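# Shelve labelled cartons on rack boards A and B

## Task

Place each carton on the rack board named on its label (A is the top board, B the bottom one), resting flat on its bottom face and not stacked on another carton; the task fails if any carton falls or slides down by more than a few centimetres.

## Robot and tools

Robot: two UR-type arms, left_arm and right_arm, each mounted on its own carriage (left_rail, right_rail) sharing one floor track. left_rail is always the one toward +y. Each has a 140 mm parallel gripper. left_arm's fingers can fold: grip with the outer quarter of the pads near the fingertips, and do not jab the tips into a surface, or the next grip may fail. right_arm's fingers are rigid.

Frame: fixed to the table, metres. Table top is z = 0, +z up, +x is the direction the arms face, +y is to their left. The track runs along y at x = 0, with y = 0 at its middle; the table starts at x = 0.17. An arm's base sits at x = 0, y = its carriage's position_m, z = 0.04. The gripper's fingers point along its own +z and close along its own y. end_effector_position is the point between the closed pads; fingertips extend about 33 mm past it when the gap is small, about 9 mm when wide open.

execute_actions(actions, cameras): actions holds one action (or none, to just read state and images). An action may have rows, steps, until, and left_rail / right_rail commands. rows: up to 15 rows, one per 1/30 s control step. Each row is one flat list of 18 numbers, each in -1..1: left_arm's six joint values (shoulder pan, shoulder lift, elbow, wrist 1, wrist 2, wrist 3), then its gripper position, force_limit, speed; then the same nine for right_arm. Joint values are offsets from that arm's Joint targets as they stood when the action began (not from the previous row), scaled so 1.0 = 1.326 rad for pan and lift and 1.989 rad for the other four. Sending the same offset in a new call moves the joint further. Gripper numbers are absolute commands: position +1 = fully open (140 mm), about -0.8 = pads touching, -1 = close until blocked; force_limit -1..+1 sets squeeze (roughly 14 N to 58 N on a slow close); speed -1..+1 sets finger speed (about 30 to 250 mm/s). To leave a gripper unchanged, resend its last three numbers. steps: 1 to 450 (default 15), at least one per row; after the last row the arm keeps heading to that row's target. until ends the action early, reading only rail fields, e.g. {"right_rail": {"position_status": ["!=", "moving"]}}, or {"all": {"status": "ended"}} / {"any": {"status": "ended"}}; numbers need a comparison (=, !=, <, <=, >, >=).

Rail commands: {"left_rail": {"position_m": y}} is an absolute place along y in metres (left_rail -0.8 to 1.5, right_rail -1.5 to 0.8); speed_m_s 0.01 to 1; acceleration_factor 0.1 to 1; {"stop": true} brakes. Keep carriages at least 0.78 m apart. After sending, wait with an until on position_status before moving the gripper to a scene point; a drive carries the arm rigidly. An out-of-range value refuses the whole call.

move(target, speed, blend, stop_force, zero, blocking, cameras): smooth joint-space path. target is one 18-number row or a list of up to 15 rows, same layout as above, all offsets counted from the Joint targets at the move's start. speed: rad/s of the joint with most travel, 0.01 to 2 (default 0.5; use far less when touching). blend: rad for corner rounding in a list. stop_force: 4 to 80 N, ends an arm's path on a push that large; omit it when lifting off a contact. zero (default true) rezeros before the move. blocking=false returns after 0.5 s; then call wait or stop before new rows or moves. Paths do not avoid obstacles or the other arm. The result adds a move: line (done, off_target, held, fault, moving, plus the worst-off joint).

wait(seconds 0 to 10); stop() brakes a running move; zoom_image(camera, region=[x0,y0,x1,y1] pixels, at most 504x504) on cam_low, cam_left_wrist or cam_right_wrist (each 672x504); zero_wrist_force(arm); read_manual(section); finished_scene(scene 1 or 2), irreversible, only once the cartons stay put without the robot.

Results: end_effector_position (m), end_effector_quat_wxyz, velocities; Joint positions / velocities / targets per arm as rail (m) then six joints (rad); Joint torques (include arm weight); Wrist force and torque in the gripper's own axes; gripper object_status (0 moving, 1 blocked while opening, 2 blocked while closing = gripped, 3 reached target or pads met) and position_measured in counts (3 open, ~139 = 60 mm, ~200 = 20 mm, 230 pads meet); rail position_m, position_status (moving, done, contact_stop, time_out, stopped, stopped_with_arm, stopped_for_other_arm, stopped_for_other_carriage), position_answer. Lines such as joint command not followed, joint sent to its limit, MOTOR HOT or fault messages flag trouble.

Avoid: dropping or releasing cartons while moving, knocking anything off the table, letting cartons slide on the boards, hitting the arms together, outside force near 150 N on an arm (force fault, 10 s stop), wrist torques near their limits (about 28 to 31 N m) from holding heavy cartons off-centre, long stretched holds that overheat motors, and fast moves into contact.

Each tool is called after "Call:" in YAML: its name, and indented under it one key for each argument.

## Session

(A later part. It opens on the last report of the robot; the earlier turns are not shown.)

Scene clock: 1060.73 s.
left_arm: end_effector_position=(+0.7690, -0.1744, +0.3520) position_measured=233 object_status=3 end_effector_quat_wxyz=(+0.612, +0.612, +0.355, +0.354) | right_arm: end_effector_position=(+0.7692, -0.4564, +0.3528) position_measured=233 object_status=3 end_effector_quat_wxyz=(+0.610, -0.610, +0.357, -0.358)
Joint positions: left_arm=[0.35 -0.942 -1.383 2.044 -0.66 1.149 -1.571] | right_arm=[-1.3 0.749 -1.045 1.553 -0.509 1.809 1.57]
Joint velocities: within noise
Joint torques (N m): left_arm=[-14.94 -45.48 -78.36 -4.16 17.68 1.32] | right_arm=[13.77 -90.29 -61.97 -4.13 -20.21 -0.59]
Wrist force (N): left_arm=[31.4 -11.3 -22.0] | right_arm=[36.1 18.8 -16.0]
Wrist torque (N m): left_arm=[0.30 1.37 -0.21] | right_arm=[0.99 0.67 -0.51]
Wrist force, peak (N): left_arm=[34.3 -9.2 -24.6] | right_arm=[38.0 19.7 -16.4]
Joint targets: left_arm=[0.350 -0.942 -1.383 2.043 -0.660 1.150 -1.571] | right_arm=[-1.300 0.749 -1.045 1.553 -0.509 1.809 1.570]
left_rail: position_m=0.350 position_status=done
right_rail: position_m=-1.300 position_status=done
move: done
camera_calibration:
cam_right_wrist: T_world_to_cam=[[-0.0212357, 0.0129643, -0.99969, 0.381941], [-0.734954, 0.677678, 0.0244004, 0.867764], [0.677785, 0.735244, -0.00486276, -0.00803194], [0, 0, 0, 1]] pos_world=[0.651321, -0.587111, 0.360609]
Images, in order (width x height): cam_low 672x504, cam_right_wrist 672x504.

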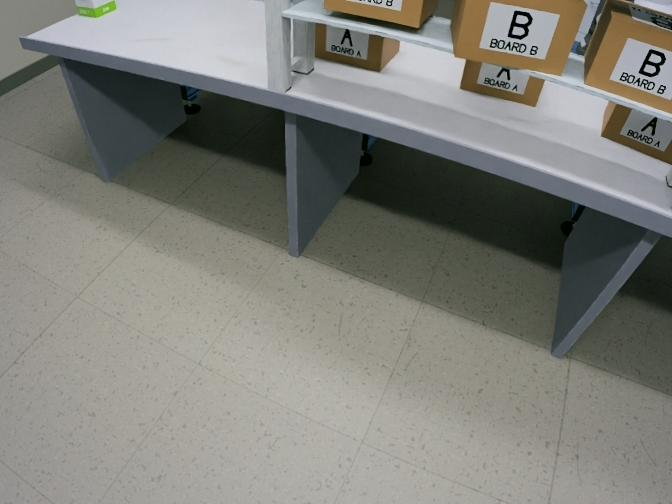

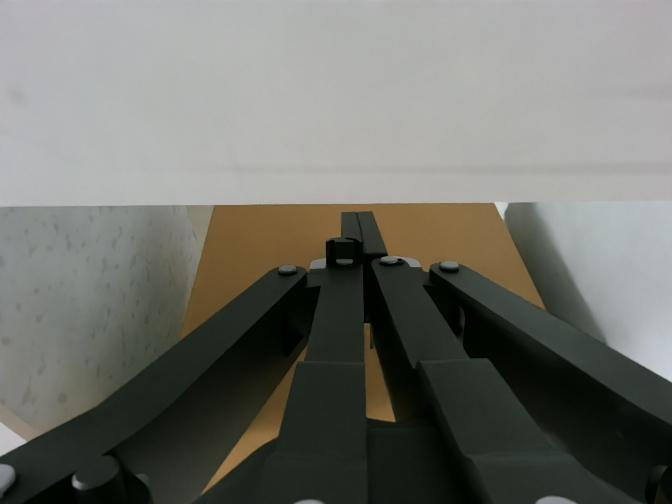

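Call:
move:
  target:
    - [0,0.0173,0.0078,-0.0194,0,0,-1,-1,0,0,0.0123,0.0069,-0.0151,0,0,-1,-1,0]
    - [0,0.0357,0.0150,-0.0389,0,0,-1,-1,0,0,0.0253,0.0133,-0.0301,0,0,-1,-1,0]
  speed: 0.025
  blend: 0.01
  stop_force: 9
  cameras: ["cam_right_wrist"]

Scene clock: 1075.27 s.
left_arm: end_effector_position=(+0.7692, -0.1744, +0.3315) position_measured=233 object_status=3 end_effector_quat_wxyz=(+0.612, +0.612, +0.355, +0.354) | right_arm: end_effector_position=(+0.7694, -0.4563, +0.3313) position_measured=233 object_status=3 end_effector_quat_wxyz=(+0.610, -0.610, +0.357, -0.358)
Joint positions: left_arm=[0.35 -0.942 -1.359 2.059 -0.7 1.15 -1.571] | right_arm=[-1.3 0.749 -1.027 1.568 -0.542 1.809 1.57]
Joint velocities: within noise
Joint torques (N m): left_arm=[-16.8 -85.21 -72.44 -4.03 17.64 1.74] | right_arm=[18.2 -106.16 -58 -3.08 -19.22 -0.6]
Wrist force (N): left_arm=[33.1 -5.6 -21.7] | right_arm=[38.9 11.6 -19.0]
Wrist torque (N m): left_arm=[0.15 1.40 -0.30] | right_arm=[1.15 0.72 -0.40]
Wrist force, peak (N): left_arm=[33.9 3.0 -27.3] | right_arm=[40.0 6.1 -22.6]
Joint targets: left_arm=[0.350 -0.942 -1.359 2.059 -0.700 1.150 -1.571] | right_arm=[-1.300 0.749 -1.027 1.568 -0.542 1.809 1.570]
left_rail: position_m=0.350 position_status=done
right_rail: position_m=-1.300 position_status=done
move: contact (left_arm, right_arm); path passed 0 of 2 targets; left_arm: the wrist 1 is farthest, 0.037 rad from its target; right_arm: the wrist 1 is farthest, 0.027 rad from its target
camera_calibration:
cam_right_wrist: T_world_to_cam=[[-0.0210703, 0.0131181, -0.999692, 0.360411], [-0.734944, 0.67769, 0.024383, 0.86841], [0.677801, 0.735231, -0.00463809, -0.00840417], [0, 0, 0, 1]] pos_world=[0.651523, -0.587062, 0.339087]
Images, in order (width x height): cam_right_wrist 672x504.

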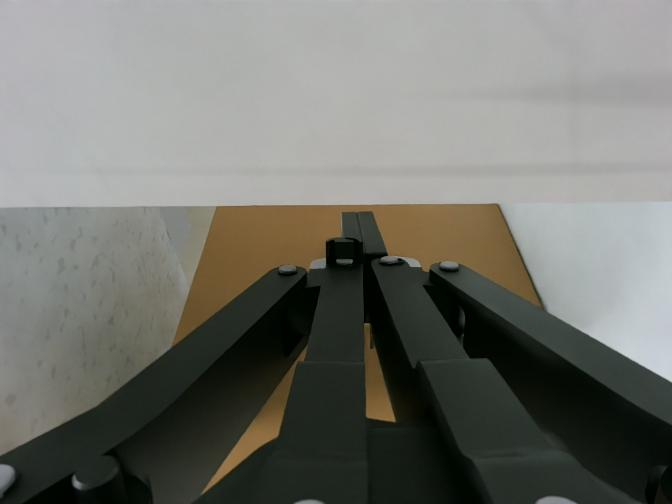

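Call:
move:
  target: [0,0.0052,0.0021,-0.0056,0,0,-1,-1,0,0,0.0037,0.0018,-0.0043,0,0,-1,-1,0]
  speed: 0.025
  stop_force: 9
  cameras: ["cam_low"]

Scene clock: 1082.90 s.
left_arm: end_effector_position=(+0.7693, -0.1745, +0.3311) position_measured=233 object_status=3 end_effector_quat_wxyz=(+0.612, +0.612, +0.355, +0.354) | right_arm: end_effector_position=(+0.7695, -0.4563, +0.3306) position_measured=233 object_status=3 end_effector_quat_wxyz=(+0.610, -0.610, +0.357, -0.358)
Joint positions: left_arm=[0.35 -0.942 -1.358 2.06 -0.702 1.15 -1.571] | right_arm=[-1.3 0.749 -1.026 1.568 -0.543 1.809 1.57]
Joint velocities: within noise
Joint torques (N m): left_arm=[-22.49 -76.41 -69.37 -2.99 17.78 1.71] | right_arm=[22.47 -95.78 -54.58 -1.53 -19.56 -0.51]
Wrist force (N): left_arm=[35.0 1.1 -26.9] | right_arm=[40.3 3.7 -23.5]
Wrist torque (N m): left_arm=[0.05 1.40 -0.35] | right_arm=[1.38 0.67 -0.30]
Wrist force, peak (N): left_arm=[36.2 9.0 -29.7] | right_arm=[40.8 -1.0 -25.5]
Joint targets: left_arm=[0.350 -0.942 -1.358 2.060 -0.702 1.150 -1.571] | right_arm=[-1.300 0.749 -1.026 1.568 -0.543 1.809 1.570]
left_rail: position_m=0.350 position_status=done
right_rail: position_m=-1.300 position_status=done
move: contact (left_arm, right_arm)
Images, in order (width x height): cam_low 672x504.

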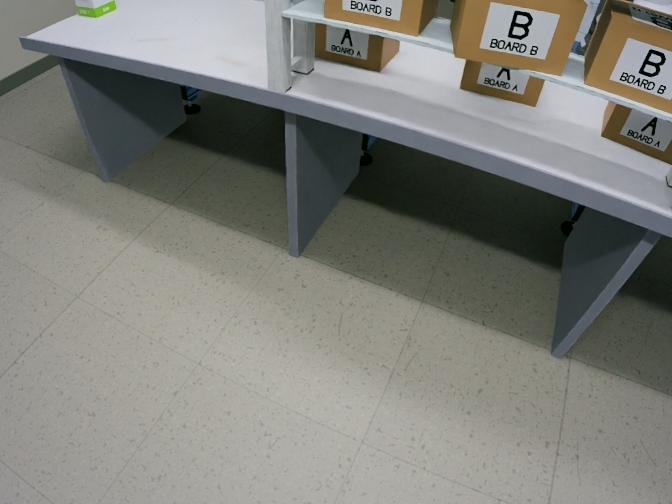

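Call:
move:
  target:
    - [0.0097,-0.0079,0.0068,-0.0016,0.0064,0,-1,-1,0,-0.0125,-0.0158,0.0172,-0.0067,-0.0083,0,-1,-1,0]
    - [-0.0683,-0.0685,0.0553,-0.0098,-0.0456,0,-1,-1,0,0.0294,-0.0532,0.0569,-0.0215,0.0197,0,-1,-1,0]
    - [-0.1606,-0.1283,0.0990,-0.0135,-0.1071,0,-1,-1,0,0.0756,-0.0862,0.0911,-0.0337,0.0505,0,-1,-1,0]
    - [-0.2691,-0.1866,0.1373,-0.0130,-0.1795,0,-1,-1,0,0.1266,-0.1147,0.1198,-0.0435,0.0845,0,-1,-1,0]
    - [-0.3948,-0.2407,0.1691,-0.0087,-0.2633,0,-1,-1,0,0.1821,-0.1383,0.1431,-0.0510,0.1215,0,-1,-1,0]
  speed: [0.03,0.15,0.2,0.2,0.2]
  blend: [0,0.02,0.02,0.02,0]

Scene clock: 1116.70 s.
left_arm: end_effector_position=(+0.5073, -0.1641, +0.3339) position_measured=233 object_status=3 end_effector_quat_wxyz=(+0.612, +0.611, +0.355, +0.354) | right_arm: end_effector_position=(+0.5210, -0.4744, +0.3317) position_measured=233 object_status=3 end_effector_quat_wxyz=(+0.610, -0.610, +0.357, -0.358)
Joint positions: left_arm=[0.35 -1.465 -1.677 2.396 -0.719 0.626 -1.571] | right_arm=[-1.3 0.991 -1.21 1.853 -0.645 2.051 1.57]
Joint velocities: within noise
Joint torques (N m): left_arm=[-14.25 -50.48 -26.96 1.19 -2.02 1.57] | right_arm=[12.79 -89.43 -27.38 -7.18 3.94 -0.4]
Wrist force (N): left_arm=[0.0 0.2 -0.1] | right_arm=[-4.8 6.9 3.3]
Wrist torque (N m): left_arm=[0.11 0.12 -0.29] | right_arm=[0.87 0.89 -0.26]
Wrist force, peak (N): left_arm=[35.4 1.7 -27.1] | right_arm=[40.5 4.3 -23.6]
Joint targets: left_arm=[0.350 -1.465 -1.677 2.396 -0.719 0.626 -1.571] | right_arm=[-1.300 0.991 -1.210 1.853 -0.645 2.051 1.570]
left_rail: position_m=0.350 position_status=done
right_rail: position_m=-1.300 position_status=done
move: done
camera_calibration:
cam_left_wrist: T_world_to_cam=[[-0.0167086, 0.00823036, 0.999827, -0.315066], [-0.761199, -0.648476, -0.00738263, 0.27838], [0.648303, -0.76119, 0.0171, -0.276676], [0, 0, 0, 1]] pos_world=[0.386008, -0.0274873, 0.321798]
cam_right_wrist: T_world_to_cam=[[-0.0209466, 0.0137022, -0.999687, 0.35605], [-0.734805, 0.67783, 0.0246871, 0.697963], [0.677955, 0.735091, -0.00412976, 0.172962], [0, 0, 0, 1]] pos_world=[0.403064, -0.605122, 0.339422]

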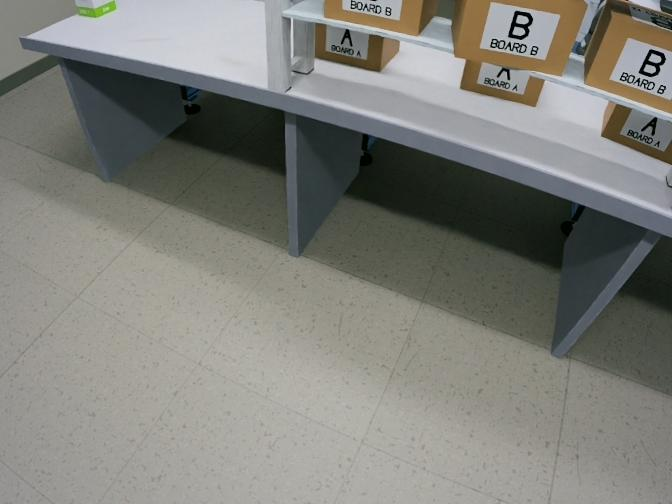

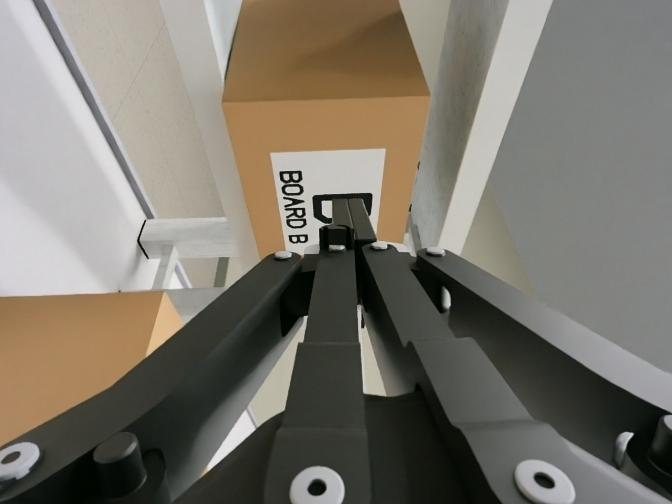

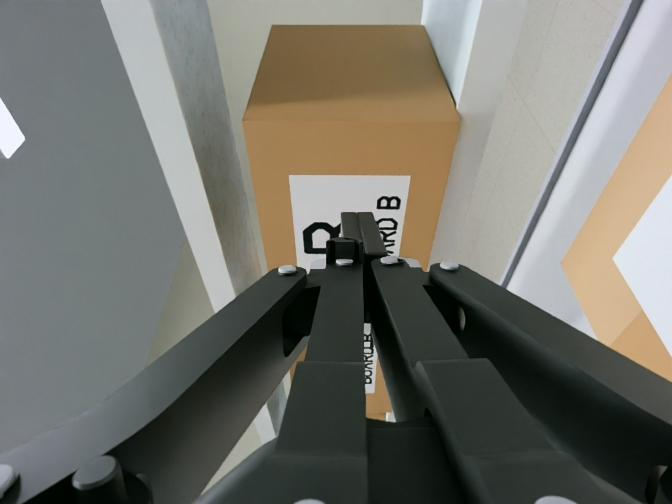

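Call:
zoom_image:
  camera: "cam_left_wrist"
  region: [0, 250, 300, 500]

Scaled by 1.680.

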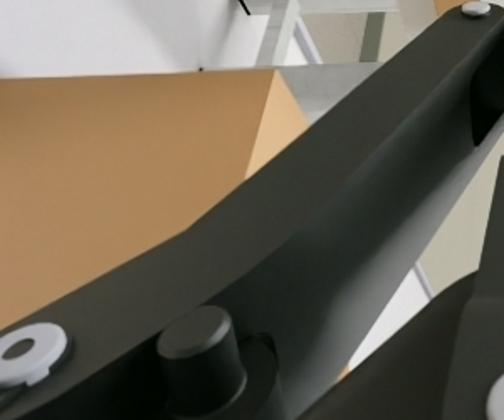

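Call:
move:
  target:
    - [-0.0389,0.1492,-0.0941,-0.0053,-0.0259,0,-1,-1,0,-0.1383,-0.2153,0.1881,-0.0436,-0.0922,0,-1,-1,0]
    - [-0.0389,0.2863,-0.0579,-0.1330,-0.0259,0,-1,-1,0,-0.1383,-0.0757,0.2249,-0.1735,-0.0922,0,-1,-1,0]
  speed: 0.3
  blend: 0.03
  cameras: ["cam_left_wrist","cam_right_wrist"]

Scene clock: 1154.03 s.
left_arm: end_effector_position=(+0.4955, -0.2915, +0.2155) position_measured=233 object_status=3 end_effector_quat_wxyz=(+0.612, +0.611, +0.355, +0.354) | right_arm: end_effector_position=(+0.4973, -0.6725, +0.2150) position_measured=233 object_status=3 end_effector_quat_wxyz=(+0.610, -0.610, +0.357, -0.358)
Joint positions: left_arm=[0.35 -1.517 -1.298 2.281 -0.984 0.574 -1.571] | right_arm=[-1.3 0.807 -1.31 2.3 -0.989 1.867 1.57]
Joint velocities: within noise
Joint torques (N m): left_arm=[-13.78 -36.59 -18.05 -5.07 -2.16 1.64] | right_arm=[-14.46 -44.29 -16.86 -7.7 -2.68 -0.45]
Wrist force (N): left_arm=[0.0 0.2 0.0] | right_arm=[-4.6 7.2 4.1]
Wrist torque (N m): left_arm=[0.11 0.13 -0.29] | right_arm=[0.95 0.86 -0.36]
Wrist force, peak (N): left_arm=[1.6 -0.1 -0.5] | right_arm=[-5.0 8.5 3.8]
Joint targets: left_arm=[0.350 -1.517 -1.298 2.281 -0.984 0.574 -1.571] | right_arm=[-1.300 0.807 -1.310 2.300 -0.990 1.867 1.570]
left_rail: position_m=0.350 position_status=done
right_rail: position_m=-1.300 position_status=done
move: done
camera_calibration:
cam_left_wrist: T_world_to_cam=[[-0.0166757, 0.00833798, 0.999826, -0.195752], [-0.761245, -0.648424, -0.00728899, 0.185914], [0.64825, -0.761234, 0.0171601, -0.363959], [0, 0, 0, 1]] pos_world=[0.374198, -0.154875, 0.203319]
cam_right_wrist: T_world_to_cam=[[-0.0220073, 0.012217, -0.999683, 0.241086], [-0.734783, 0.677861, 0.0244598, 0.817819], [0.677945, 0.735088, -0.0059411, 0.334567], [0, 0, 0, 1]] pos_world=[0.379407, -0.803249, 0.222994]
Images, in order (width x height): cam_left_wrist 672x504, cam_right_wrist 672x504.

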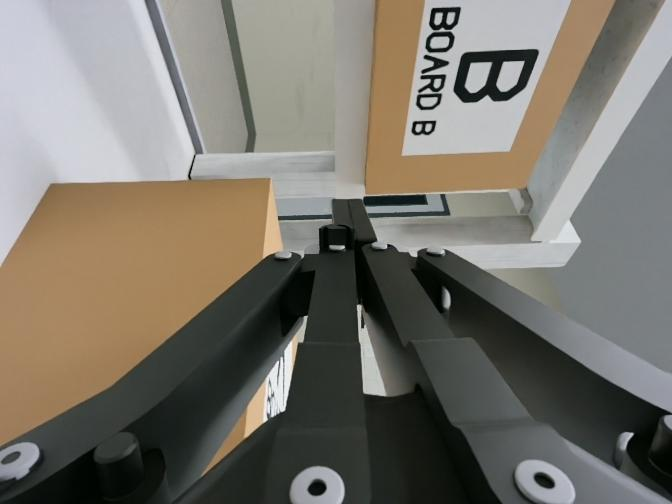

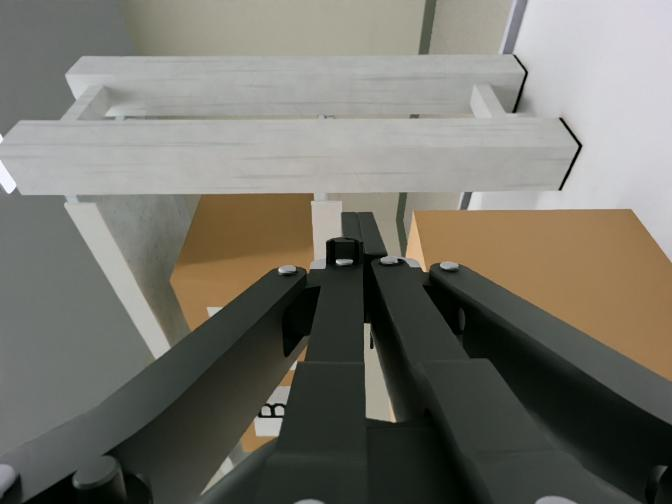

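Call:
move:
  target: [0,0.1616,0.0124,-0.1197,0,0,-1,-1,0,0.0238,0.1771,-0.0072,-0.1109,0.0159,0,-1,-1,0]
  speed: 0.25
  cameras: ["cam_right_wrist"]

Call:
move:
  target: [-0.0034,0.0278,-0.0443,0.0258,-0.0023,0,-1,-1,0,0.0462,0.0284,-0.0456,0.0266,0.0307,0,-1,-1,0]
  speed: 0.03
  stop_force: 8

Scene clock: 1174.50 s.
left_arm: end_effector_position=(+0.4954, -0.2915, +0.1052) position_measured=233 object_status=3 end_effector_quat_wxyz=(+0.612, +0.612, +0.355, +0.354) | right_arm: end_effector_position=(+0.4969, -0.6506, +0.1050) position_measured=233 object_status=3 end_effector_quat_wxyz=(+0.610, -0.610, +0.357, -0.358)
Joint positions: left_arm=[0.35 -1.517 -1.084 2.305 -1.222 0.574 -1.571] | right_arm=[-1.3 0.839 -1.076 2.286 -1.21 1.899 1.57]
Joint velocities: within noise
Joint torques (N m): left_arm=[16.76 -35.87 0.24 -3.63 -2.12 -2.51] | right_arm=[10.76 -54.58 -24.36 -6.98 3.46 -0.25]
Wrist force (N): left_arm=[-12.7 5.9 -4.4] | right_arm=[-4.9 7.1 3.6]
Wrist torque (N m): left_arm=[1.15 2.79 0.09] | right_arm=[0.95 0.94 -0.31]
Wrist force, peak (N): left_arm=[-8.9 62.4 -21.7] | right_arm=[-5.2 8.6 3.7]
Joint targets: left_arm=[0.350 -1.517 -1.084 2.305 -1.222 0.574 -1.571] | right_arm=[-1.300 0.839 -1.075 2.286 -1.210 1.899 1.570]
left_rail: position_m=0.350 position_status=done
right_rail: position_m=-1.300 position_status=done
move: done
camera_calibration:
cam_right_wrist: T_world_to_cam=[[-0.0219506, 0.0122617, -0.999684, 0.130871], [-0.734741, 0.677907, 0.0244481, 0.805382], [0.677992, 0.735045, -0.00587127, 0.318014], [0, 0, 0, 1]] pos_world=[0.379009, -0.781333, 0.113007]
Images, in order (width x height): cam_right_wrist 672x504.

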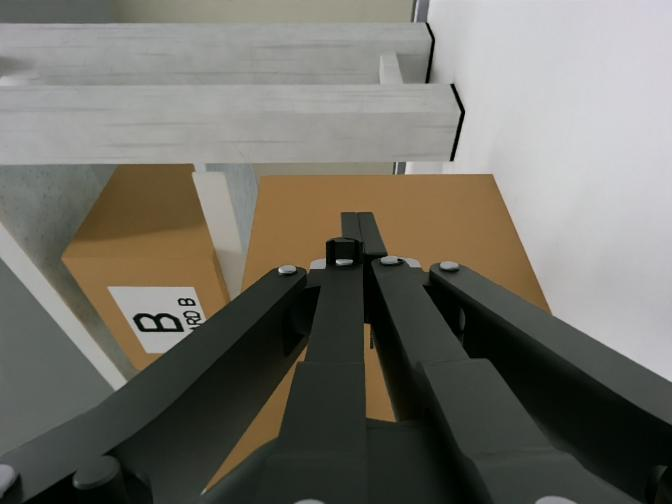

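Scene clock: 1177.40 s.
left_arm: end_effector_position=(+0.4955, -0.2920, +0.1050) position_measured=233 object_status=3 end_effector_quat_wxyz=(+0.612, +0.612, +0.355, +0.354) | right_arm: end_effector_position=(+0.4976, -0.6234, +0.1049) position_measured=233 object_status=3 end_effector_quat_wxyz=(+0.610, -0.610, +0.357, -0.358)
Joint positions: left_arm=[0.35 -1.517 -1.083 2.304 -1.221 0.574 -1.571] | right_arm=[-1.3 0.873 -1.054 2.235 -1.181 1.933 1.57]
Joint velocities: within noise
Joint torques (N m): left_arm=[6.63 -84.76 -8.9 -3.44 1.72 -2.39] | right_arm=[-15.77 -78.85 -11.15 -7.2 -2.41 -0.16]
Wrist force (N): left_arm=[-1.6 -0.7 -0.4] | right_arm=[-4.9 7.0 3.3]
Wrist torque (N m): left_arm=[-0.06 0.42 -0.38] | right_arm=[0.85 0.94 -0.32]
Wrist force, peak (N): left_arm=[-12.8 5.4 -4.1] | right_arm=[-5.1 7.3 3.7]
Joint targets: left_arm=[0.350 -1.517 -1.083 2.304 -1.221 0.574 -1.571] | right_arm=[-1.300 0.873 -1.054 2.235 -1.181 1.933 1.570]
left_rail: position_m=0.350 position_status=done
right_rail: position_m=-1.300 position_status=done
move: contact (left_arm, right_arm); left_arm: the elbow is farthest, 0.087 rad from its target; right_arm: the elbow is farthest, 0.040 rad from its target
camera_calibration:
cam_left_wrist: T_world_to_cam=[[-0.0166142, 0.00723973, 0.999836, -0.0856292], [-0.761231, -0.648432, -0.00795409, 0.184827], [0.648268, -0.761238, 0.0162843, -0.362419], [0, 0, 0, 1]] pos_world=[0.374218, -0.155419, 0.092987]
cam_right_wrist: T_world_to_cam=[[-0.0219287, 0.0122694, -0.999684, 0.130415], [-0.734811, 0.677832, 0.0244377, 0.787417], [0.677918, 0.735115, -0.00584828, 0.297595], [0, 0, 0, 1]] pos_world=[0.379717, -0.754103, 0.112871]

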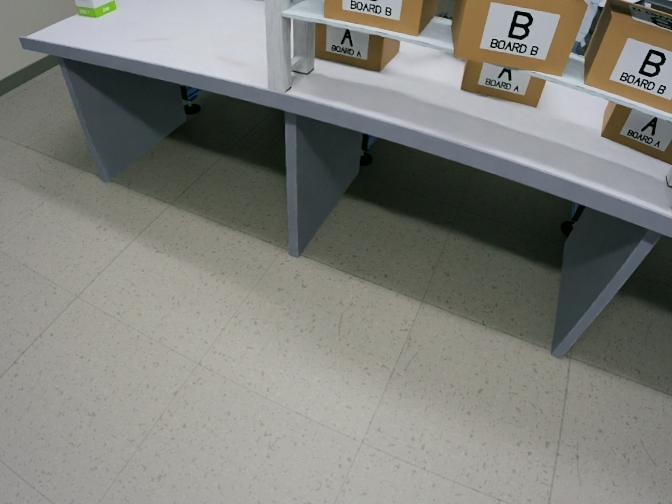

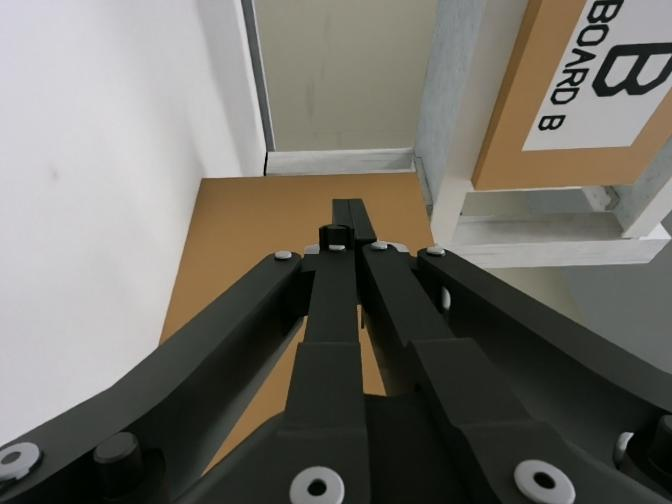

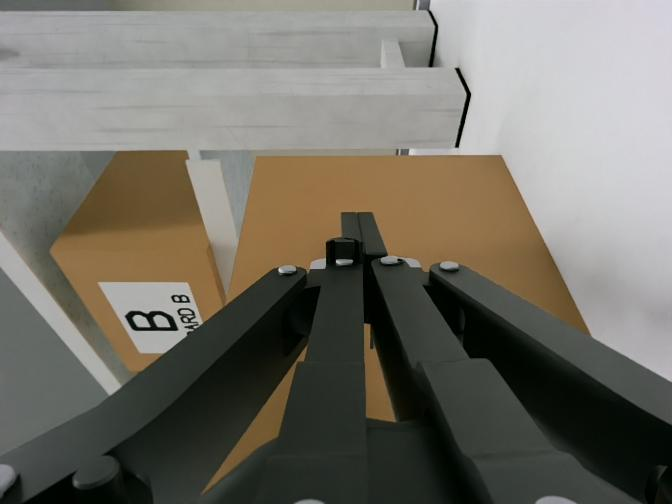

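Call:
move:
  target: [0,-0.0157,-0.0003,0.0107,0,0,-1,-1,0,0,0,0,0,0,0,-1,-1,0]
  speed: 0.1
  cameras: ["cam_left_wrist"]

Call:
move:
  target: [-0.0034,0.0287,-0.0434,0.0243,-0.0023,0,-1,-1,0,0.0201,0.0124,-0.0201,0.0118,0.0134,0,-1,-1,0]
  speed: 0.03
  stop_force: 8
  cameras: ["cam_left_wrist"]

Scene clock: 1197.67 s.
left_arm: end_effector_position=(+0.4955, -0.2922, +0.1151) position_measured=233 object_status=3 end_effector_quat_wxyz=(+0.612, +0.612, +0.355, +0.354) | right_arm: end_effector_position=(+0.4976, -0.6234, +0.1049) position_measured=233 object_status=3 end_effector_quat_wxyz=(+0.610, -0.610, +0.357, -0.358)
Joint positions: left_arm=[0.35 -1.517 -1.104 2.304 -1.2 0.574 -1.571] | right_arm=[-1.3 0.873 -1.054 2.235 -1.181 1.933 1.57]
Joint velocities: within noise
Joint torques (N m): left_arm=[6.34 -84.12 -30.44 1.26 0.98 -1.07] | right_arm=[-14.45 -80.52 -18.46 -5.45 0.7 -0.36]
Wrist force (N): left_arm=[-0.2 0.0 -0.3] | right_arm=[-4.6 7.2 3.3]
Wrist torque (N m): left_arm=[0.10 0.17 -0.31] | right_arm=[0.88 0.90 -0.32]
Wrist force, peak (N): left_arm=[-1.9 -1.4 -0.2] | right_arm=[-4.9 7.5 3.2]
Joint targets: left_arm=[0.350 -1.517 -1.104 2.304 -1.200 0.574 -1.571] | right_arm=[-1.300 0.873 -1.054 2.235 -1.181 1.933 1.570]
left_rail: position_m=0.350 position_status=done
right_rail: position_m=-1.300 position_status=done
move: done
camera_calibration:
cam_left_wrist: T_world_to_cam=[[-0.0166209, 0.00736478, 0.999835, -0.0956801], [-0.761231, -0.648433, -0.00787805, 0.184789], [0.648268, -0.761236, 0.0163838, -0.362735], [0, 0, 0, 1]] pos_world=[0.374226, -0.155599, 0.103063]
Images, in order (width x height): cam_left_wrist 672x504.

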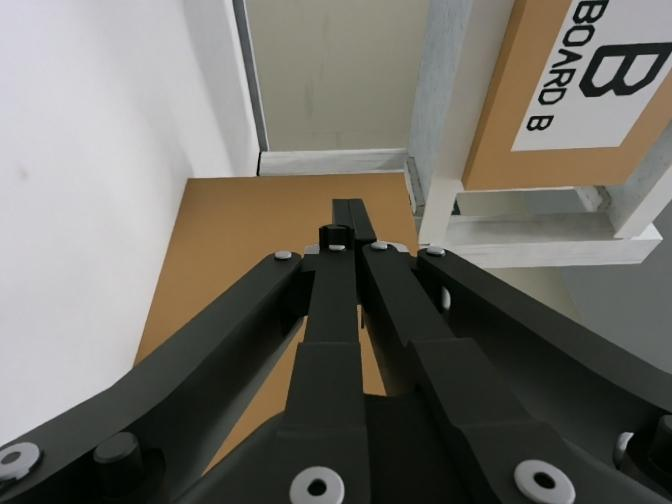

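Scene clock: 1201.40 s.
left_arm: end_effector_position=(+0.4956, -0.3339, +0.1149) position_measured=233 object_status=3 end_effector_quat_wxyz=(+0.612, +0.612, +0.355, +0.354) | right_arm: end_effector_position=(+0.4977, -0.6225, +0.1050) position_measured=233 object_status=3 end_effector_quat_wxyz=(+0.610, -0.610, +0.357, -0.358)
Joint positions: left_arm=[0.35 -1.521 -1.07 2.227 -1.157 0.57 -1.571] | right_arm=[-1.3 0.874 -1.054 2.233 -1.18 1.934 1.57]
Joint velocities: within noise
Joint torques (N m): left_arm=[7.04 -86.71 -12.51 -4.62 3.69 -0.31] | right_arm=[-11.72 -78.91 -15.55 -6.44 -2.87 0.01]
Wrist force (N): left_arm=[3.2 0.4 -0.1] | right_arm=[-0.2 6.2 0.9]
Wrist torque (N m): left_arm=[0.03 0.27 -0.31] | right_arm=[0.85 1.03 -0.30]
Wrist force, peak (N): left_arm=[8.8 3.8 -7.8] | right_arm=[-4.7 7.5 3.1]
Joint targets: left_arm=[0.350 -1.521 -1.070 2.227 -1.157 0.570 -1.571] | right_arm=[-1.300 0.874 -1.054 2.233 -1.180 1.934 1.570]
left_rail: position_m=0.350 position_status=done
right_rail: position_m=-1.300 position_status=done
move: contact (left_arm, right_arm); right_arm: the elbow is farthest, 0.038 rad from its target
camera_calibration:
cam_left_wrist: T_world_to_cam=[[-0.0166177, 0.00728554, 0.999835, -0.0952089], [-0.761214, -0.648452, -0.00792662, 0.157833], [0.648288, -0.76122, 0.0163217, -0.394568], [0, 0, 0, 1]] pos_world=[0.374356, -0.197312, 0.102884]
Images, in order (width x height): cam_left_wrist 672x504.

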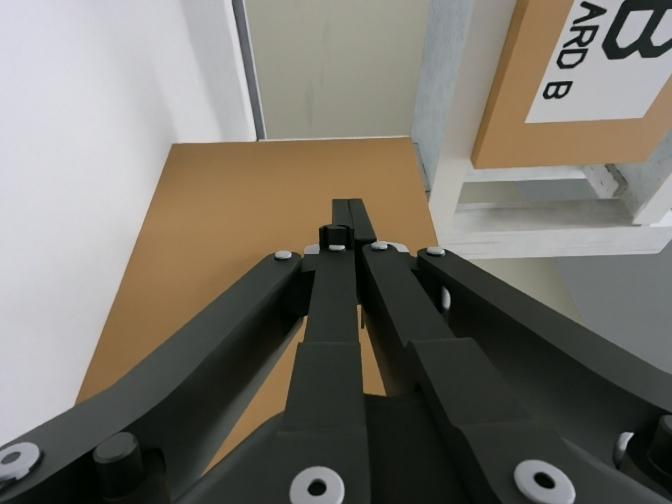

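Call:
move:
  target:
    - [0,0,0,0,0,0,-1,-1,0,-0.0006,-0.0144,0.0005,0.0096,-0.0004,0,-1,-1,0]
    - [0,0.0020,-0.0031,0.0018,0,0,-1,-1,0,0.0026,-0.0124,-0.0026,0.0114,0.0018,0,-1,-1,0]
    - [0,-0.0570,-0.0058,0.0438,0,0,-1,-1,0,0.0026,-0.0719,-0.0053,0.0537,0.0018,0,-1,-1,0]
    - [0,-0.1127,-0.0117,0.0868,0,0,-1,-1,0,0.0026,-0.1279,-0.0113,0.0971,0.0018,0,-1,-1,0]
  speed: 0.06
  blend: [0,0,0.02,0]

Scene clock: 1253.17 s.
left_arm: end_effector_position=(+0.4958, -0.3371, +0.1999) position_measured=233 object_status=3 end_effector_quat_wxyz=(+0.612, +0.612, +0.355, +0.354) | right_arm: end_effector_position=(+0.4976, -0.6199, +0.1993) position_measured=233 object_status=3 end_effector_quat_wxyz=(+0.609, -0.611, +0.357, -0.358)
Joint positions: left_arm=[0.35 -1.521 -1.219 2.204 -0.984 0.57 -1.571] | right_arm=[-1.3 0.878 -1.223 2.211 -0.987 1.938 1.57]
Joint velocities: within noise
Joint torques (N m): left_arm=[-30.67 -92.81 -68.32 -2.33 17.14 -0.89] | right_arm=[24.69 -81.43 -53.86 -3.87 -15.81 -0.37]
Wrist force (N): left_arm=[31.0 -9.2 -18.1] | right_arm=[27.8 16.4 -13.3]
Wrist torque (N m): left_arm=[0.40 1.16 -0.15] | right_arm=[0.53 1.50 -0.44]
Wrist force, peak (N): left_arm=[36.3 -9.5 -20.8] | right_arm=[33.1 17.9 -15.6]
Joint targets: left_arm=[0.350 -1.521 -1.219 2.204 -0.984 0.570 -1.571] | right_arm=[-1.300 0.878 -1.223 2.211 -0.987 1.938 1.570]
left_rail: position_m=0.350 position_status=done
right_rail: position_m=-1.300 position_status=done
move: done
camera_calibration:
cam_left_wrist: T_world_to_cam=[[-0.0166217, 0.00736144, 0.999835, -0.18015], [-0.761206, -0.648463, -0.00788019, 0.156538], [0.648298, -0.761211, 0.0163821, -0.398547], [0, 0, 0, 1]] pos_world=[0.37454, -0.200543, 0.187883]
cam_right_wrist: T_world_to_cam=[[-0.0225029, 0.0115784, -0.99968, 0.224652], [-0.734556, 0.678109, 0.0243889, 0.78279], [0.678175, 0.73487, -0.00675445, 0.295545], [0, 0, 0, 1]] pos_world=[0.379628, -0.750606, 0.207485]

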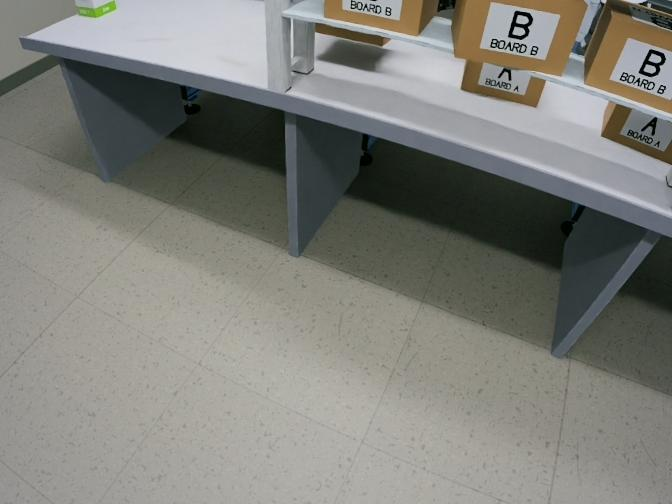

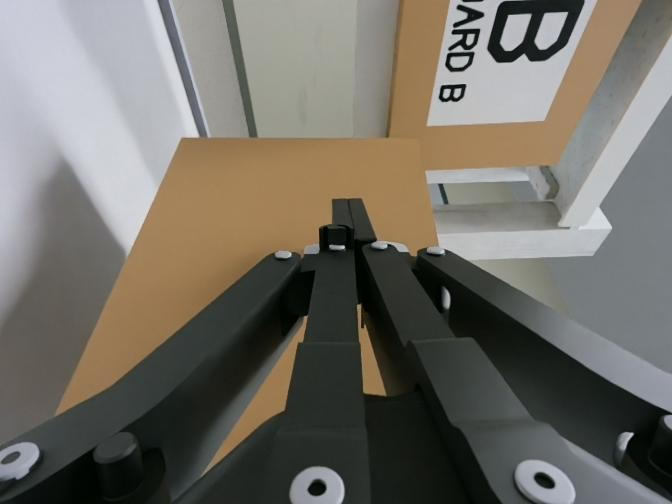

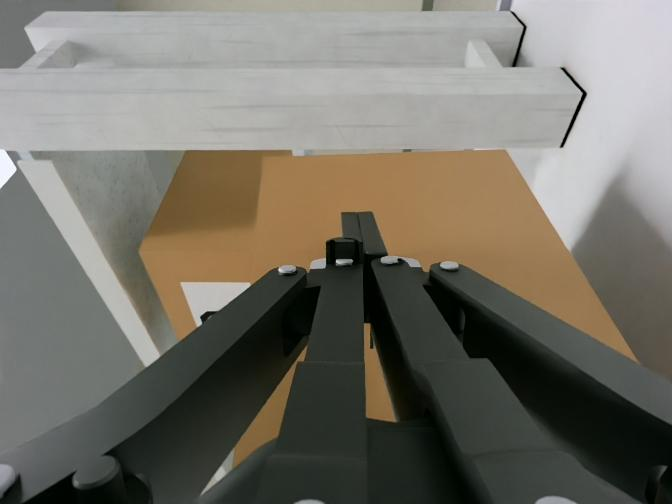

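Call:
move:
  target:
    - [0,-0.0520,-0.0091,0.0437,0,0,-1,-1,0,0,-0.0523,-0.0091,0.0440,0,0,-1,-1,0]
    - [0,-0.0999,-0.0211,0.0877,0,0,-1,-1,0,0,-0.1005,-0.0212,0.0882,0,0,-1,-1,0]
    - [0,-0.1431,-0.0360,0.1314,0,0,-1,-1,0,0,-0.1439,-0.0362,0.1321,0,0,-1,-1,0]
    - [0,-0.1815,-0.0537,0.1748,0,0,-1,-1,0,0,-0.1826,-0.0539,0.1757,0,0,-1,-1,0]
    - [0,-0.2150,-0.0740,0.2173,0,0,-1,-1,0,0,-0.2162,-0.0743,0.2184,0,0,-1,-1,0]
    - [0,-0.2436,-0.0967,0.2591,0,0,-1,-1,0,0,-0.2449,-0.0971,0.2604,0,0,-1,-1,0]
    - [0,-0.2673,-0.1217,0.2999,0,0,-1,-1,0,0,-0.2688,-0.1221,0.3013,0,0,-1,-1,0]
    - [0,-0.2864,-0.1490,0.3400,0,0,-1,-1,0,0,-0.2879,-0.1495,0.3414,0,0,-1,-1,0]
    - [0,-0.3011,-0.1785,0.3793,0,0,-1,-1,0,0,-0.3025,-0.1791,0.3807,0,0,-1,-1,0]
    - [0,-0.3114,-0.2102,0.4177,0,0,-1,-1,0,0,-0.3127,-0.2108,0.4192,0,0,-1,-1,0]
  speed: 0.1
  blend: 0.02

Scene clock: 1280.50 s.
left_arm: end_effector_position=(+0.4958, -0.3372, +0.6249) position_measured=233 object_status=3 end_effector_quat_wxyz=(+0.612, +0.612, +0.355, +0.354) | right_arm: end_effector_position=(+0.4978, -0.6196, +0.6241) position_measured=233 object_status=3 end_effector_quat_wxyz=(+0.609, -0.611, +0.357, -0.358)
Joint positions: left_arm=[0.35 -1.521 -1.632 1.786 -0.154 0.57 -1.571] | right_arm=[-1.3 0.878 -1.638 1.792 -0.153 1.938 1.57]
Joint velocities: within noise
Joint torques (N m): left_arm=[-13.13 -55.88 -77.85 -3.5 19.59 -0.37] | right_arm=[30.34 -49.6 -66.11 -4.06 -9.56 -0.18]
Wrist force (N): left_arm=[37.9 -9.6 -21.6] | right_arm=[34.7 16.7 -16.6]
Wrist torque (N m): left_arm=[0.30 1.24 -0.16] | right_arm=[0.51 1.62 -0.48]
Wrist force, peak (N): left_arm=[43.0 -10.4 -24.4] | right_arm=[40.2 17.6 -19.1]
Joint targets: left_arm=[0.350 -1.521 -1.632 1.786 -0.154 0.570 -1.571] | right_arm=[-1.300 0.878 -1.638 1.792 -0.153 1.938 1.570]
left_rail: position_m=0.350 position_status=done
right_rail: position_m=-1.300 position_status=done
move: done
camera_calibration:
cam_left_wrist: T_world_to_cam=[[-0.0166309, 0.00753983, 0.999833, -0.604961], [-0.761183, -0.648491, -0.00777095, 0.159773], [0.648324, -0.761185, 0.0165242, -0.405654], [0, 0, 0, 1]] pos_world=[0.37455, -0.200605, 0.612805]
cam_right_wrist: T_world_to_cam=[[-0.0224296, 0.0116665, -0.99968, 0.64927], [-0.73458, 0.678083, 0.024395, 0.772381], [0.678151, 0.734893, -0.00663917, 0.297944], [0, 0, 0, 1]] pos_world=[0.379888, -0.75027, 0.632199]

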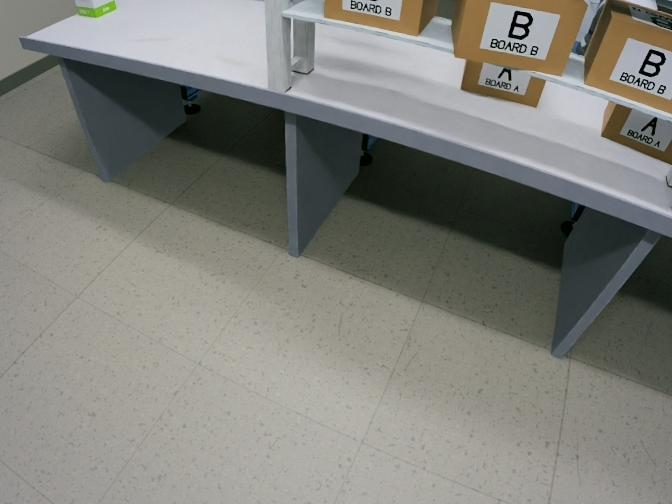

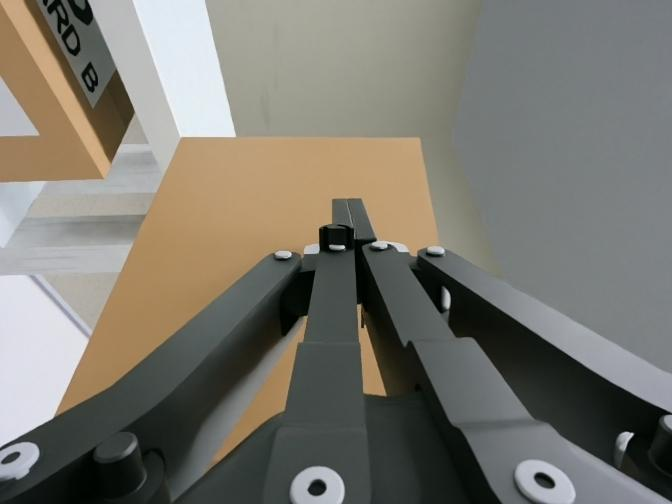

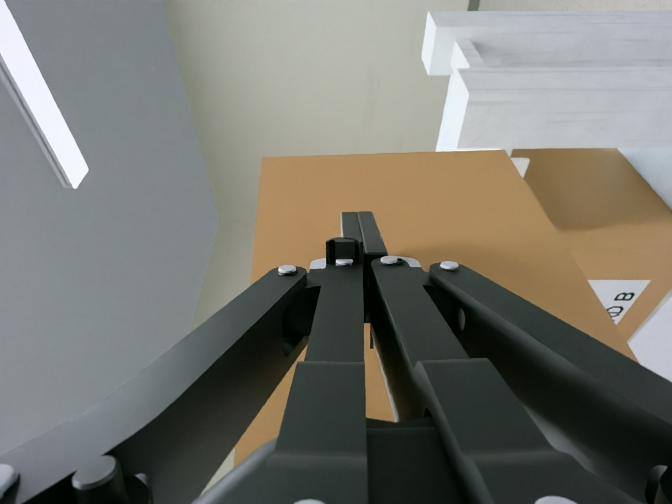

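Call:
move:
  target:
    - [0.0029,-0.0492,0.0295,0.0033,0.0020,0,-1,-1,0,0.0343,0.0485,-0.0312,-0.0012,0.0229,0,-1,-1,0]
    - [0.0066,-0.0991,0.0570,0.0090,0.0044,0,-1,-1,0,0.0649,0.0969,-0.0645,-0.0002,0.0432,0,-1,-1,0]
    - [0.0110,-0.1498,0.0826,0.0173,0.0073,0,-1,-1,0,0.0919,0.1452,-0.0998,0.0031,0.0613,0,-1,-1,0]
    - [0.0162,-0.2013,0.1062,0.0280,0.0108,0,-1,-1,0,0.1158,0.1934,-0.1373,0.0084,0.0772,0,-1,-1,0]
    - [0.1076,-0.1647,0.0897,0.0201,0.0717,0,-1,-1,0,0.0732,0.2118,-0.1522,0.0110,0.0488,0,-1,-1,0]
    - [0.1904,-0.1245,0.0701,0.0129,0.1269,0,-1,-1,0,0.0331,0.2333,-0.1702,0.0146,0.0221,0,-1,-1,0]
    - [0.2650,-0.0814,0.0475,0.0067,0.1767,0,-1,-1,0,-0.0044,0.2582,-0.1914,0.0192,-0.0030,0,-1,-1,0]
    - [0.3318,-0.0360,0.0219,0.0021,0.2212,0,-1,-1,0,-0.0395,0.2863,-0.2158,0.0250,-0.0263,0,-1,-1,0]
    - [0.3911,0.0109,-0.0066,-0.0006,0.2607,0,-1,-1,0,-0.0722,0.3172,-0.2438,0.0323,-0.0482,0,-1,-1,0]
    - [0.4435,0.0586,-0.0381,-0.0010,0.2957,0,-1,-1,0,-0.1026,0.3511,-0.2753,0.0412,-0.0684,0,-1,-1,0]
  speed: 0.1
  blend: 0.02

Scene clock: 1352.33 s.
left_arm: end_effector_position=(+0.7775, -0.1772, +0.6250) position_measured=233 object_status=3 end_effector_quat_wxyz=(+0.612, +0.612, +0.355, +0.354) | right_arm: end_effector_position=(+0.7750, -0.4597, +0.6241) position_measured=233 object_status=3 end_effector_quat_wxyz=(+0.610, -0.611, +0.357, -0.358)
Joint positions: left_arm=[0.35 -0.933 -1.555 1.71 -0.156 1.158 -1.571] | right_arm=[-1.3 0.742 -1.172 1.244 -0.071 1.802 1.57]
Joint velocities: within noise
Joint torques (N m): left_arm=[-16.59 -24.55 -79.37 -15 19.53 -1.16] | right_arm=[15.33 -76.52 -63.43 -4.23 -19.82 -0.13]
Wrist force (N): left_arm=[35.7 -10.4 -19.5] | right_arm=[31.6 17.8 -15.1]
Wrist torque (N m): left_arm=[0.28 1.23 -0.16] | right_arm=[0.68 1.67 -0.47]
Wrist force, peak (N): left_arm=[43.6 -10.1 -24.7] | right_arm=[40.2 18.6 -18.9]
Joint targets: left_arm=[0.350 -0.933 -1.554 1.710 -0.156 1.158 -1.571] | right_arm=[-1.300 0.742 -1.172 1.244 -0.071 1.802 1.570]
left_rail: position_m=0.350 position_status=done
right_rail: position_m=-1.300 position_status=done
move: done
camera_calibration:
cam_left_wrist: T_world_to_cam=[[-0.0167068, 0.00760881, 0.999831, -0.601538], [-0.761244, -0.648419, -0.00778559, 0.478012], [0.648251, -0.761246, 0.0166252, -0.466567], [0, 0, 0, 1]] pos_world=[0.656286, -0.0406431, 0.612915]
cam_right_wrist: T_world_to_cam=[[-0.0224746, 0.0118267, -0.999677, 0.653791], [-0.734607, 0.678049, 0.024537, 0.867484], [0.678121, 0.734922, -0.00655093, -0.00754703], [0, 0, 0, 1]] pos_world=[0.657071, -0.590382, 0.632245]

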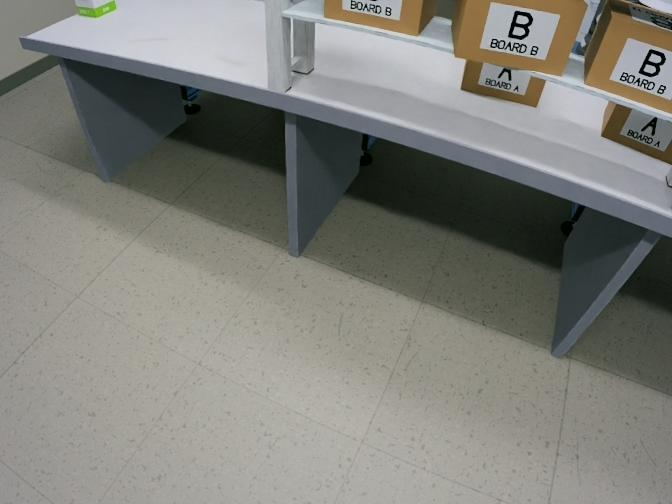

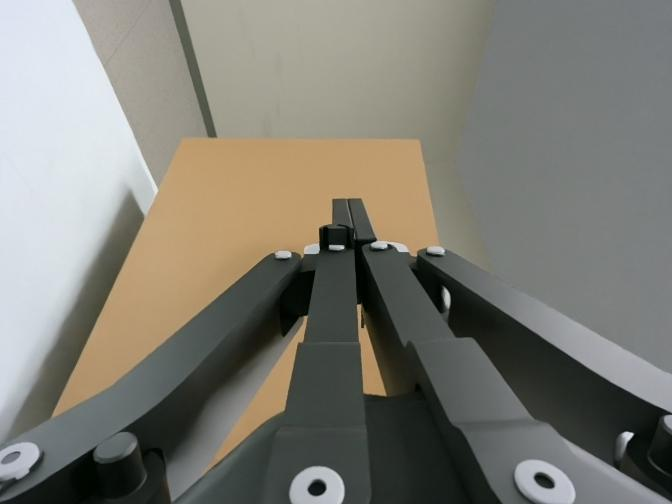

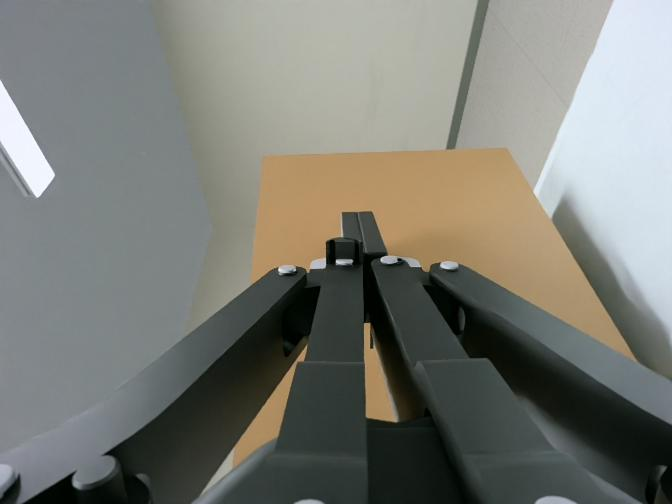

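Call:
move:
  target:
    - [0,0.0043,0.0149,-0.0178,0,0,-1,-1,0,0,0.0023,0.0155,-0.0170,0,0,-1,-1,0]
    - [0,0.0108,0.0329,-0.0401,0,0,-1,-1,0,0,0.0064,0.0338,-0.0381,0,0,-1,-1,0]
  speed: 0.025
  blend: 0.01
  stop_force: 10
  cameras: ["cam_right_wrist"]

Scene clock: 1367.67 s.
left_arm: end_effector_position=(+0.7777, -0.1773, +0.5985) position_measured=233 object_status=3 end_effector_quat_wxyz=(+0.612, +0.612, +0.355, +0.354) | right_arm: end_effector_position=(+0.7752, -0.4596, +0.5979) position_measured=233 object_status=3 end_effector_quat_wxyz=(+0.610, -0.610, +0.357, -0.358)
Joint positions: left_arm=[0.35 -0.933 -1.547 1.749 -0.203 1.158 -1.571] | right_arm=[-1.3 0.742 -1.168 1.284 -0.116 1.802 1.57]
Joint velocities: within noise
Joint torques (N m): left_arm=[-23.73 -61.64 -70.86 -3.18 18.7 -1.83] | right_arm=[17.06 -87.79 -56.32 -2.67 -18.6 -0.2]
Wrist force (N): left_arm=[38.6 -1.1 -24.2] | right_arm=[33.7 7.4 -18.7]
Wrist torque (N m): left_arm=[0.05 1.31 -0.31] | right_arm=[0.92 1.64 -0.33]
Wrist force, peak (N): left_arm=[39.5 4.8 -27.0] | right_arm=[32.6 17.9 -15.5]
Joint targets: left_arm=[0.350 -0.933 -1.547 1.749 -0.203 1.158 -1.571] | right_arm=[-1.300 0.742 -1.168 1.284 -0.116 1.802 1.570]
left_rail: position_m=0.350 position_status=done
right_rail: position_m=-1.300 position_status=done
move: contact (left_arm, right_arm); path passed 1 of 2 targets; left_arm: the wrist 1 is farthest, 0.033 rad from its target; right_arm: the wrist 1 is farthest, 0.031 rad from its target
camera_calibration:
cam_right_wrist: T_world_to_cam=[[-0.0222893, 0.0119969, -0.99968, 0.627492], [-0.734583, 0.678076, 0.024516, 0.868263], [0.678153, 0.734894, -0.00630116, -0.00810027], [0, 0, 0, 1]] pos_world=[0.657291, -0.590323, 0.605954]
Images, in order (width x height): cam_right_wrist 672x504.

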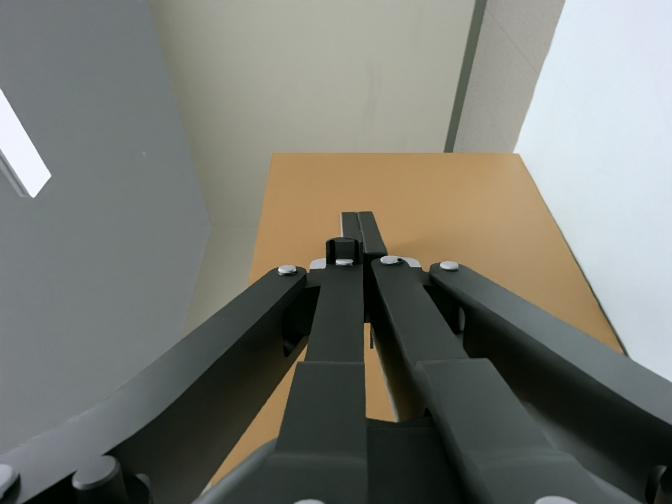

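Call:
move:
  target:
    - [0.0097,-0.0089,0.0062,-0.0003,0.0065,0,-1,-1,0,-0.0083,-0.0127,0.0120,-0.0035,-0.0055,0,-1,-1,0]
    - [-0.1020,-0.1035,0.0662,0.0028,-0.0680,0,-1,-1,0,0.0548,-0.0775,0.0715,-0.0197,0.0366,0,-1,-1,0]
    - [-0.2434,-0.1920,0.1144,0.0136,-0.1623,0,-1,-1,0,0.1274,-0.1305,0.1171,-0.0301,0.0850,0,-1,-1,0]
    - [-0.4176,-0.2688,0.1505,0.0287,-0.2784,0,-1,-1,0,0.2101,-0.1704,0.1500,-0.0363,0.1401,0,-1,-1,0]
  speed: [0.03,0.15,0.25,0.25]
  blend: [0,0.02,0.02,0]

Scene clock: 1391.80 s.
left_arm: end_effector_position=(+0.4999, -0.1692, +0.5972) position_measured=233 object_status=3 end_effector_quat_wxyz=(+0.612, +0.612, +0.355, +0.354) | right_arm: end_effector_position=(+0.4990, -0.4723, +0.5965) position_measured=233 object_status=3 end_effector_quat_wxyz=(+0.610, -0.610, +0.357, -0.358)
Joint positions: left_arm=[0.35 -1.486 -1.903 2.048 -0.146 0.605 -1.571] | right_arm=[-1.3 1.02 -1.394 1.583 -0.188 2.081 1.57]
Joint velocities: within noise
Joint torques (N m): left_arm=[-15.55 -42.23 -39.66 1.56 -2.9 -1.72] | right_arm=[12.79 -79.03 -34.85 -7.02 3.51 -0.06]
Wrist force (N): left_arm=[0.2 0.0 -0.2] | right_arm=[0.7 7.8 1.4]
Wrist torque (N m): left_arm=[0.06 0.05 -0.30] | right_arm=[1.05 -0.35 -0.35]
Wrist force, peak (N): left_arm=[38.9 -0.9 -24.1] | right_arm=[34.2 8.3 -18.2]
Joint targets: left_arm=[0.350 -1.486 -1.903 2.048 -0.146 0.605 -1.571] | right_arm=[-1.300 1.020 -1.394 1.583 -0.188 2.081 1.570]
left_rail: position_m=0.350 position_status=done
right_rail: position_m=-1.300 position_status=done
move: done
camera_calibration:
cam_left_wrist: T_world_to_cam=[[-0.0166678, 0.00796195, 0.999829, -0.578465], [-0.76122, -0.64845, -0.00752622, 0.27153], [0.64828, -0.761216, 0.016869, -0.280157], [0, 0, 0, 1]] pos_world=[0.378672, -0.0325806, 0.585136]
cam_right_wrist: T_world_to_cam=[[-0.0222241, 0.0117033, -0.999685, 0.619884], [-0.734531, 0.678141, 0.0242684, 0.674157], [0.678211, 0.734839, -0.00647466, 0.188602], [0, 0, 0, 1]] pos_world=[0.381053, -0.60302, 0.604549]

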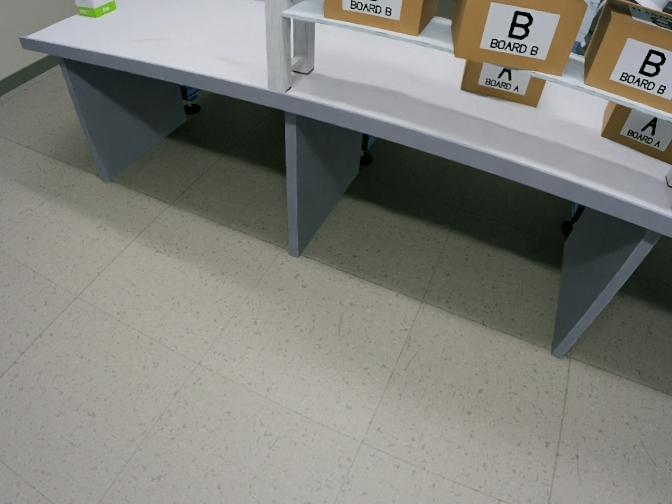

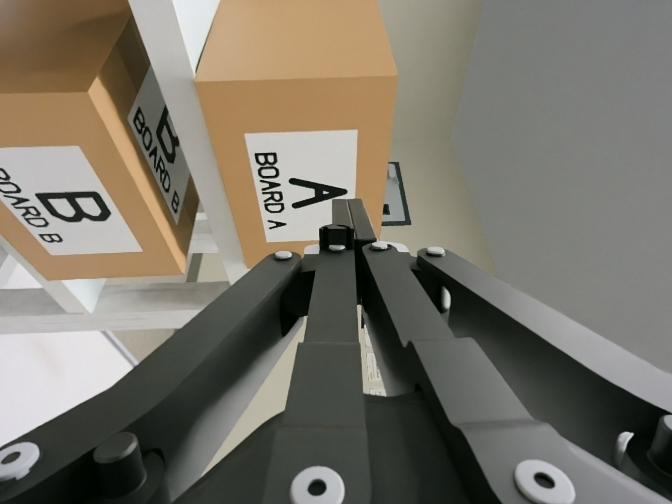

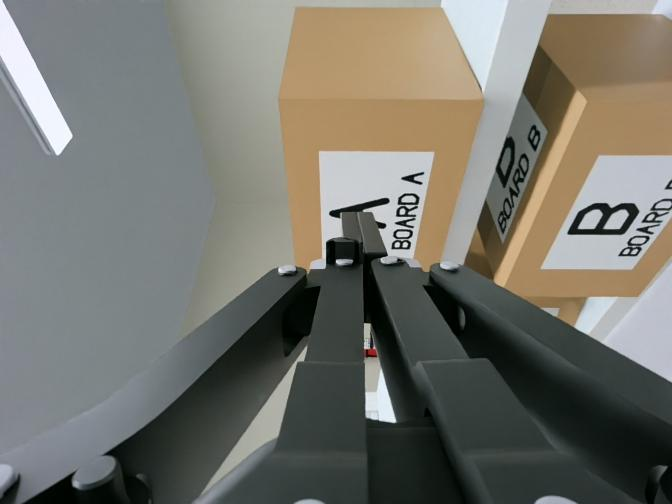

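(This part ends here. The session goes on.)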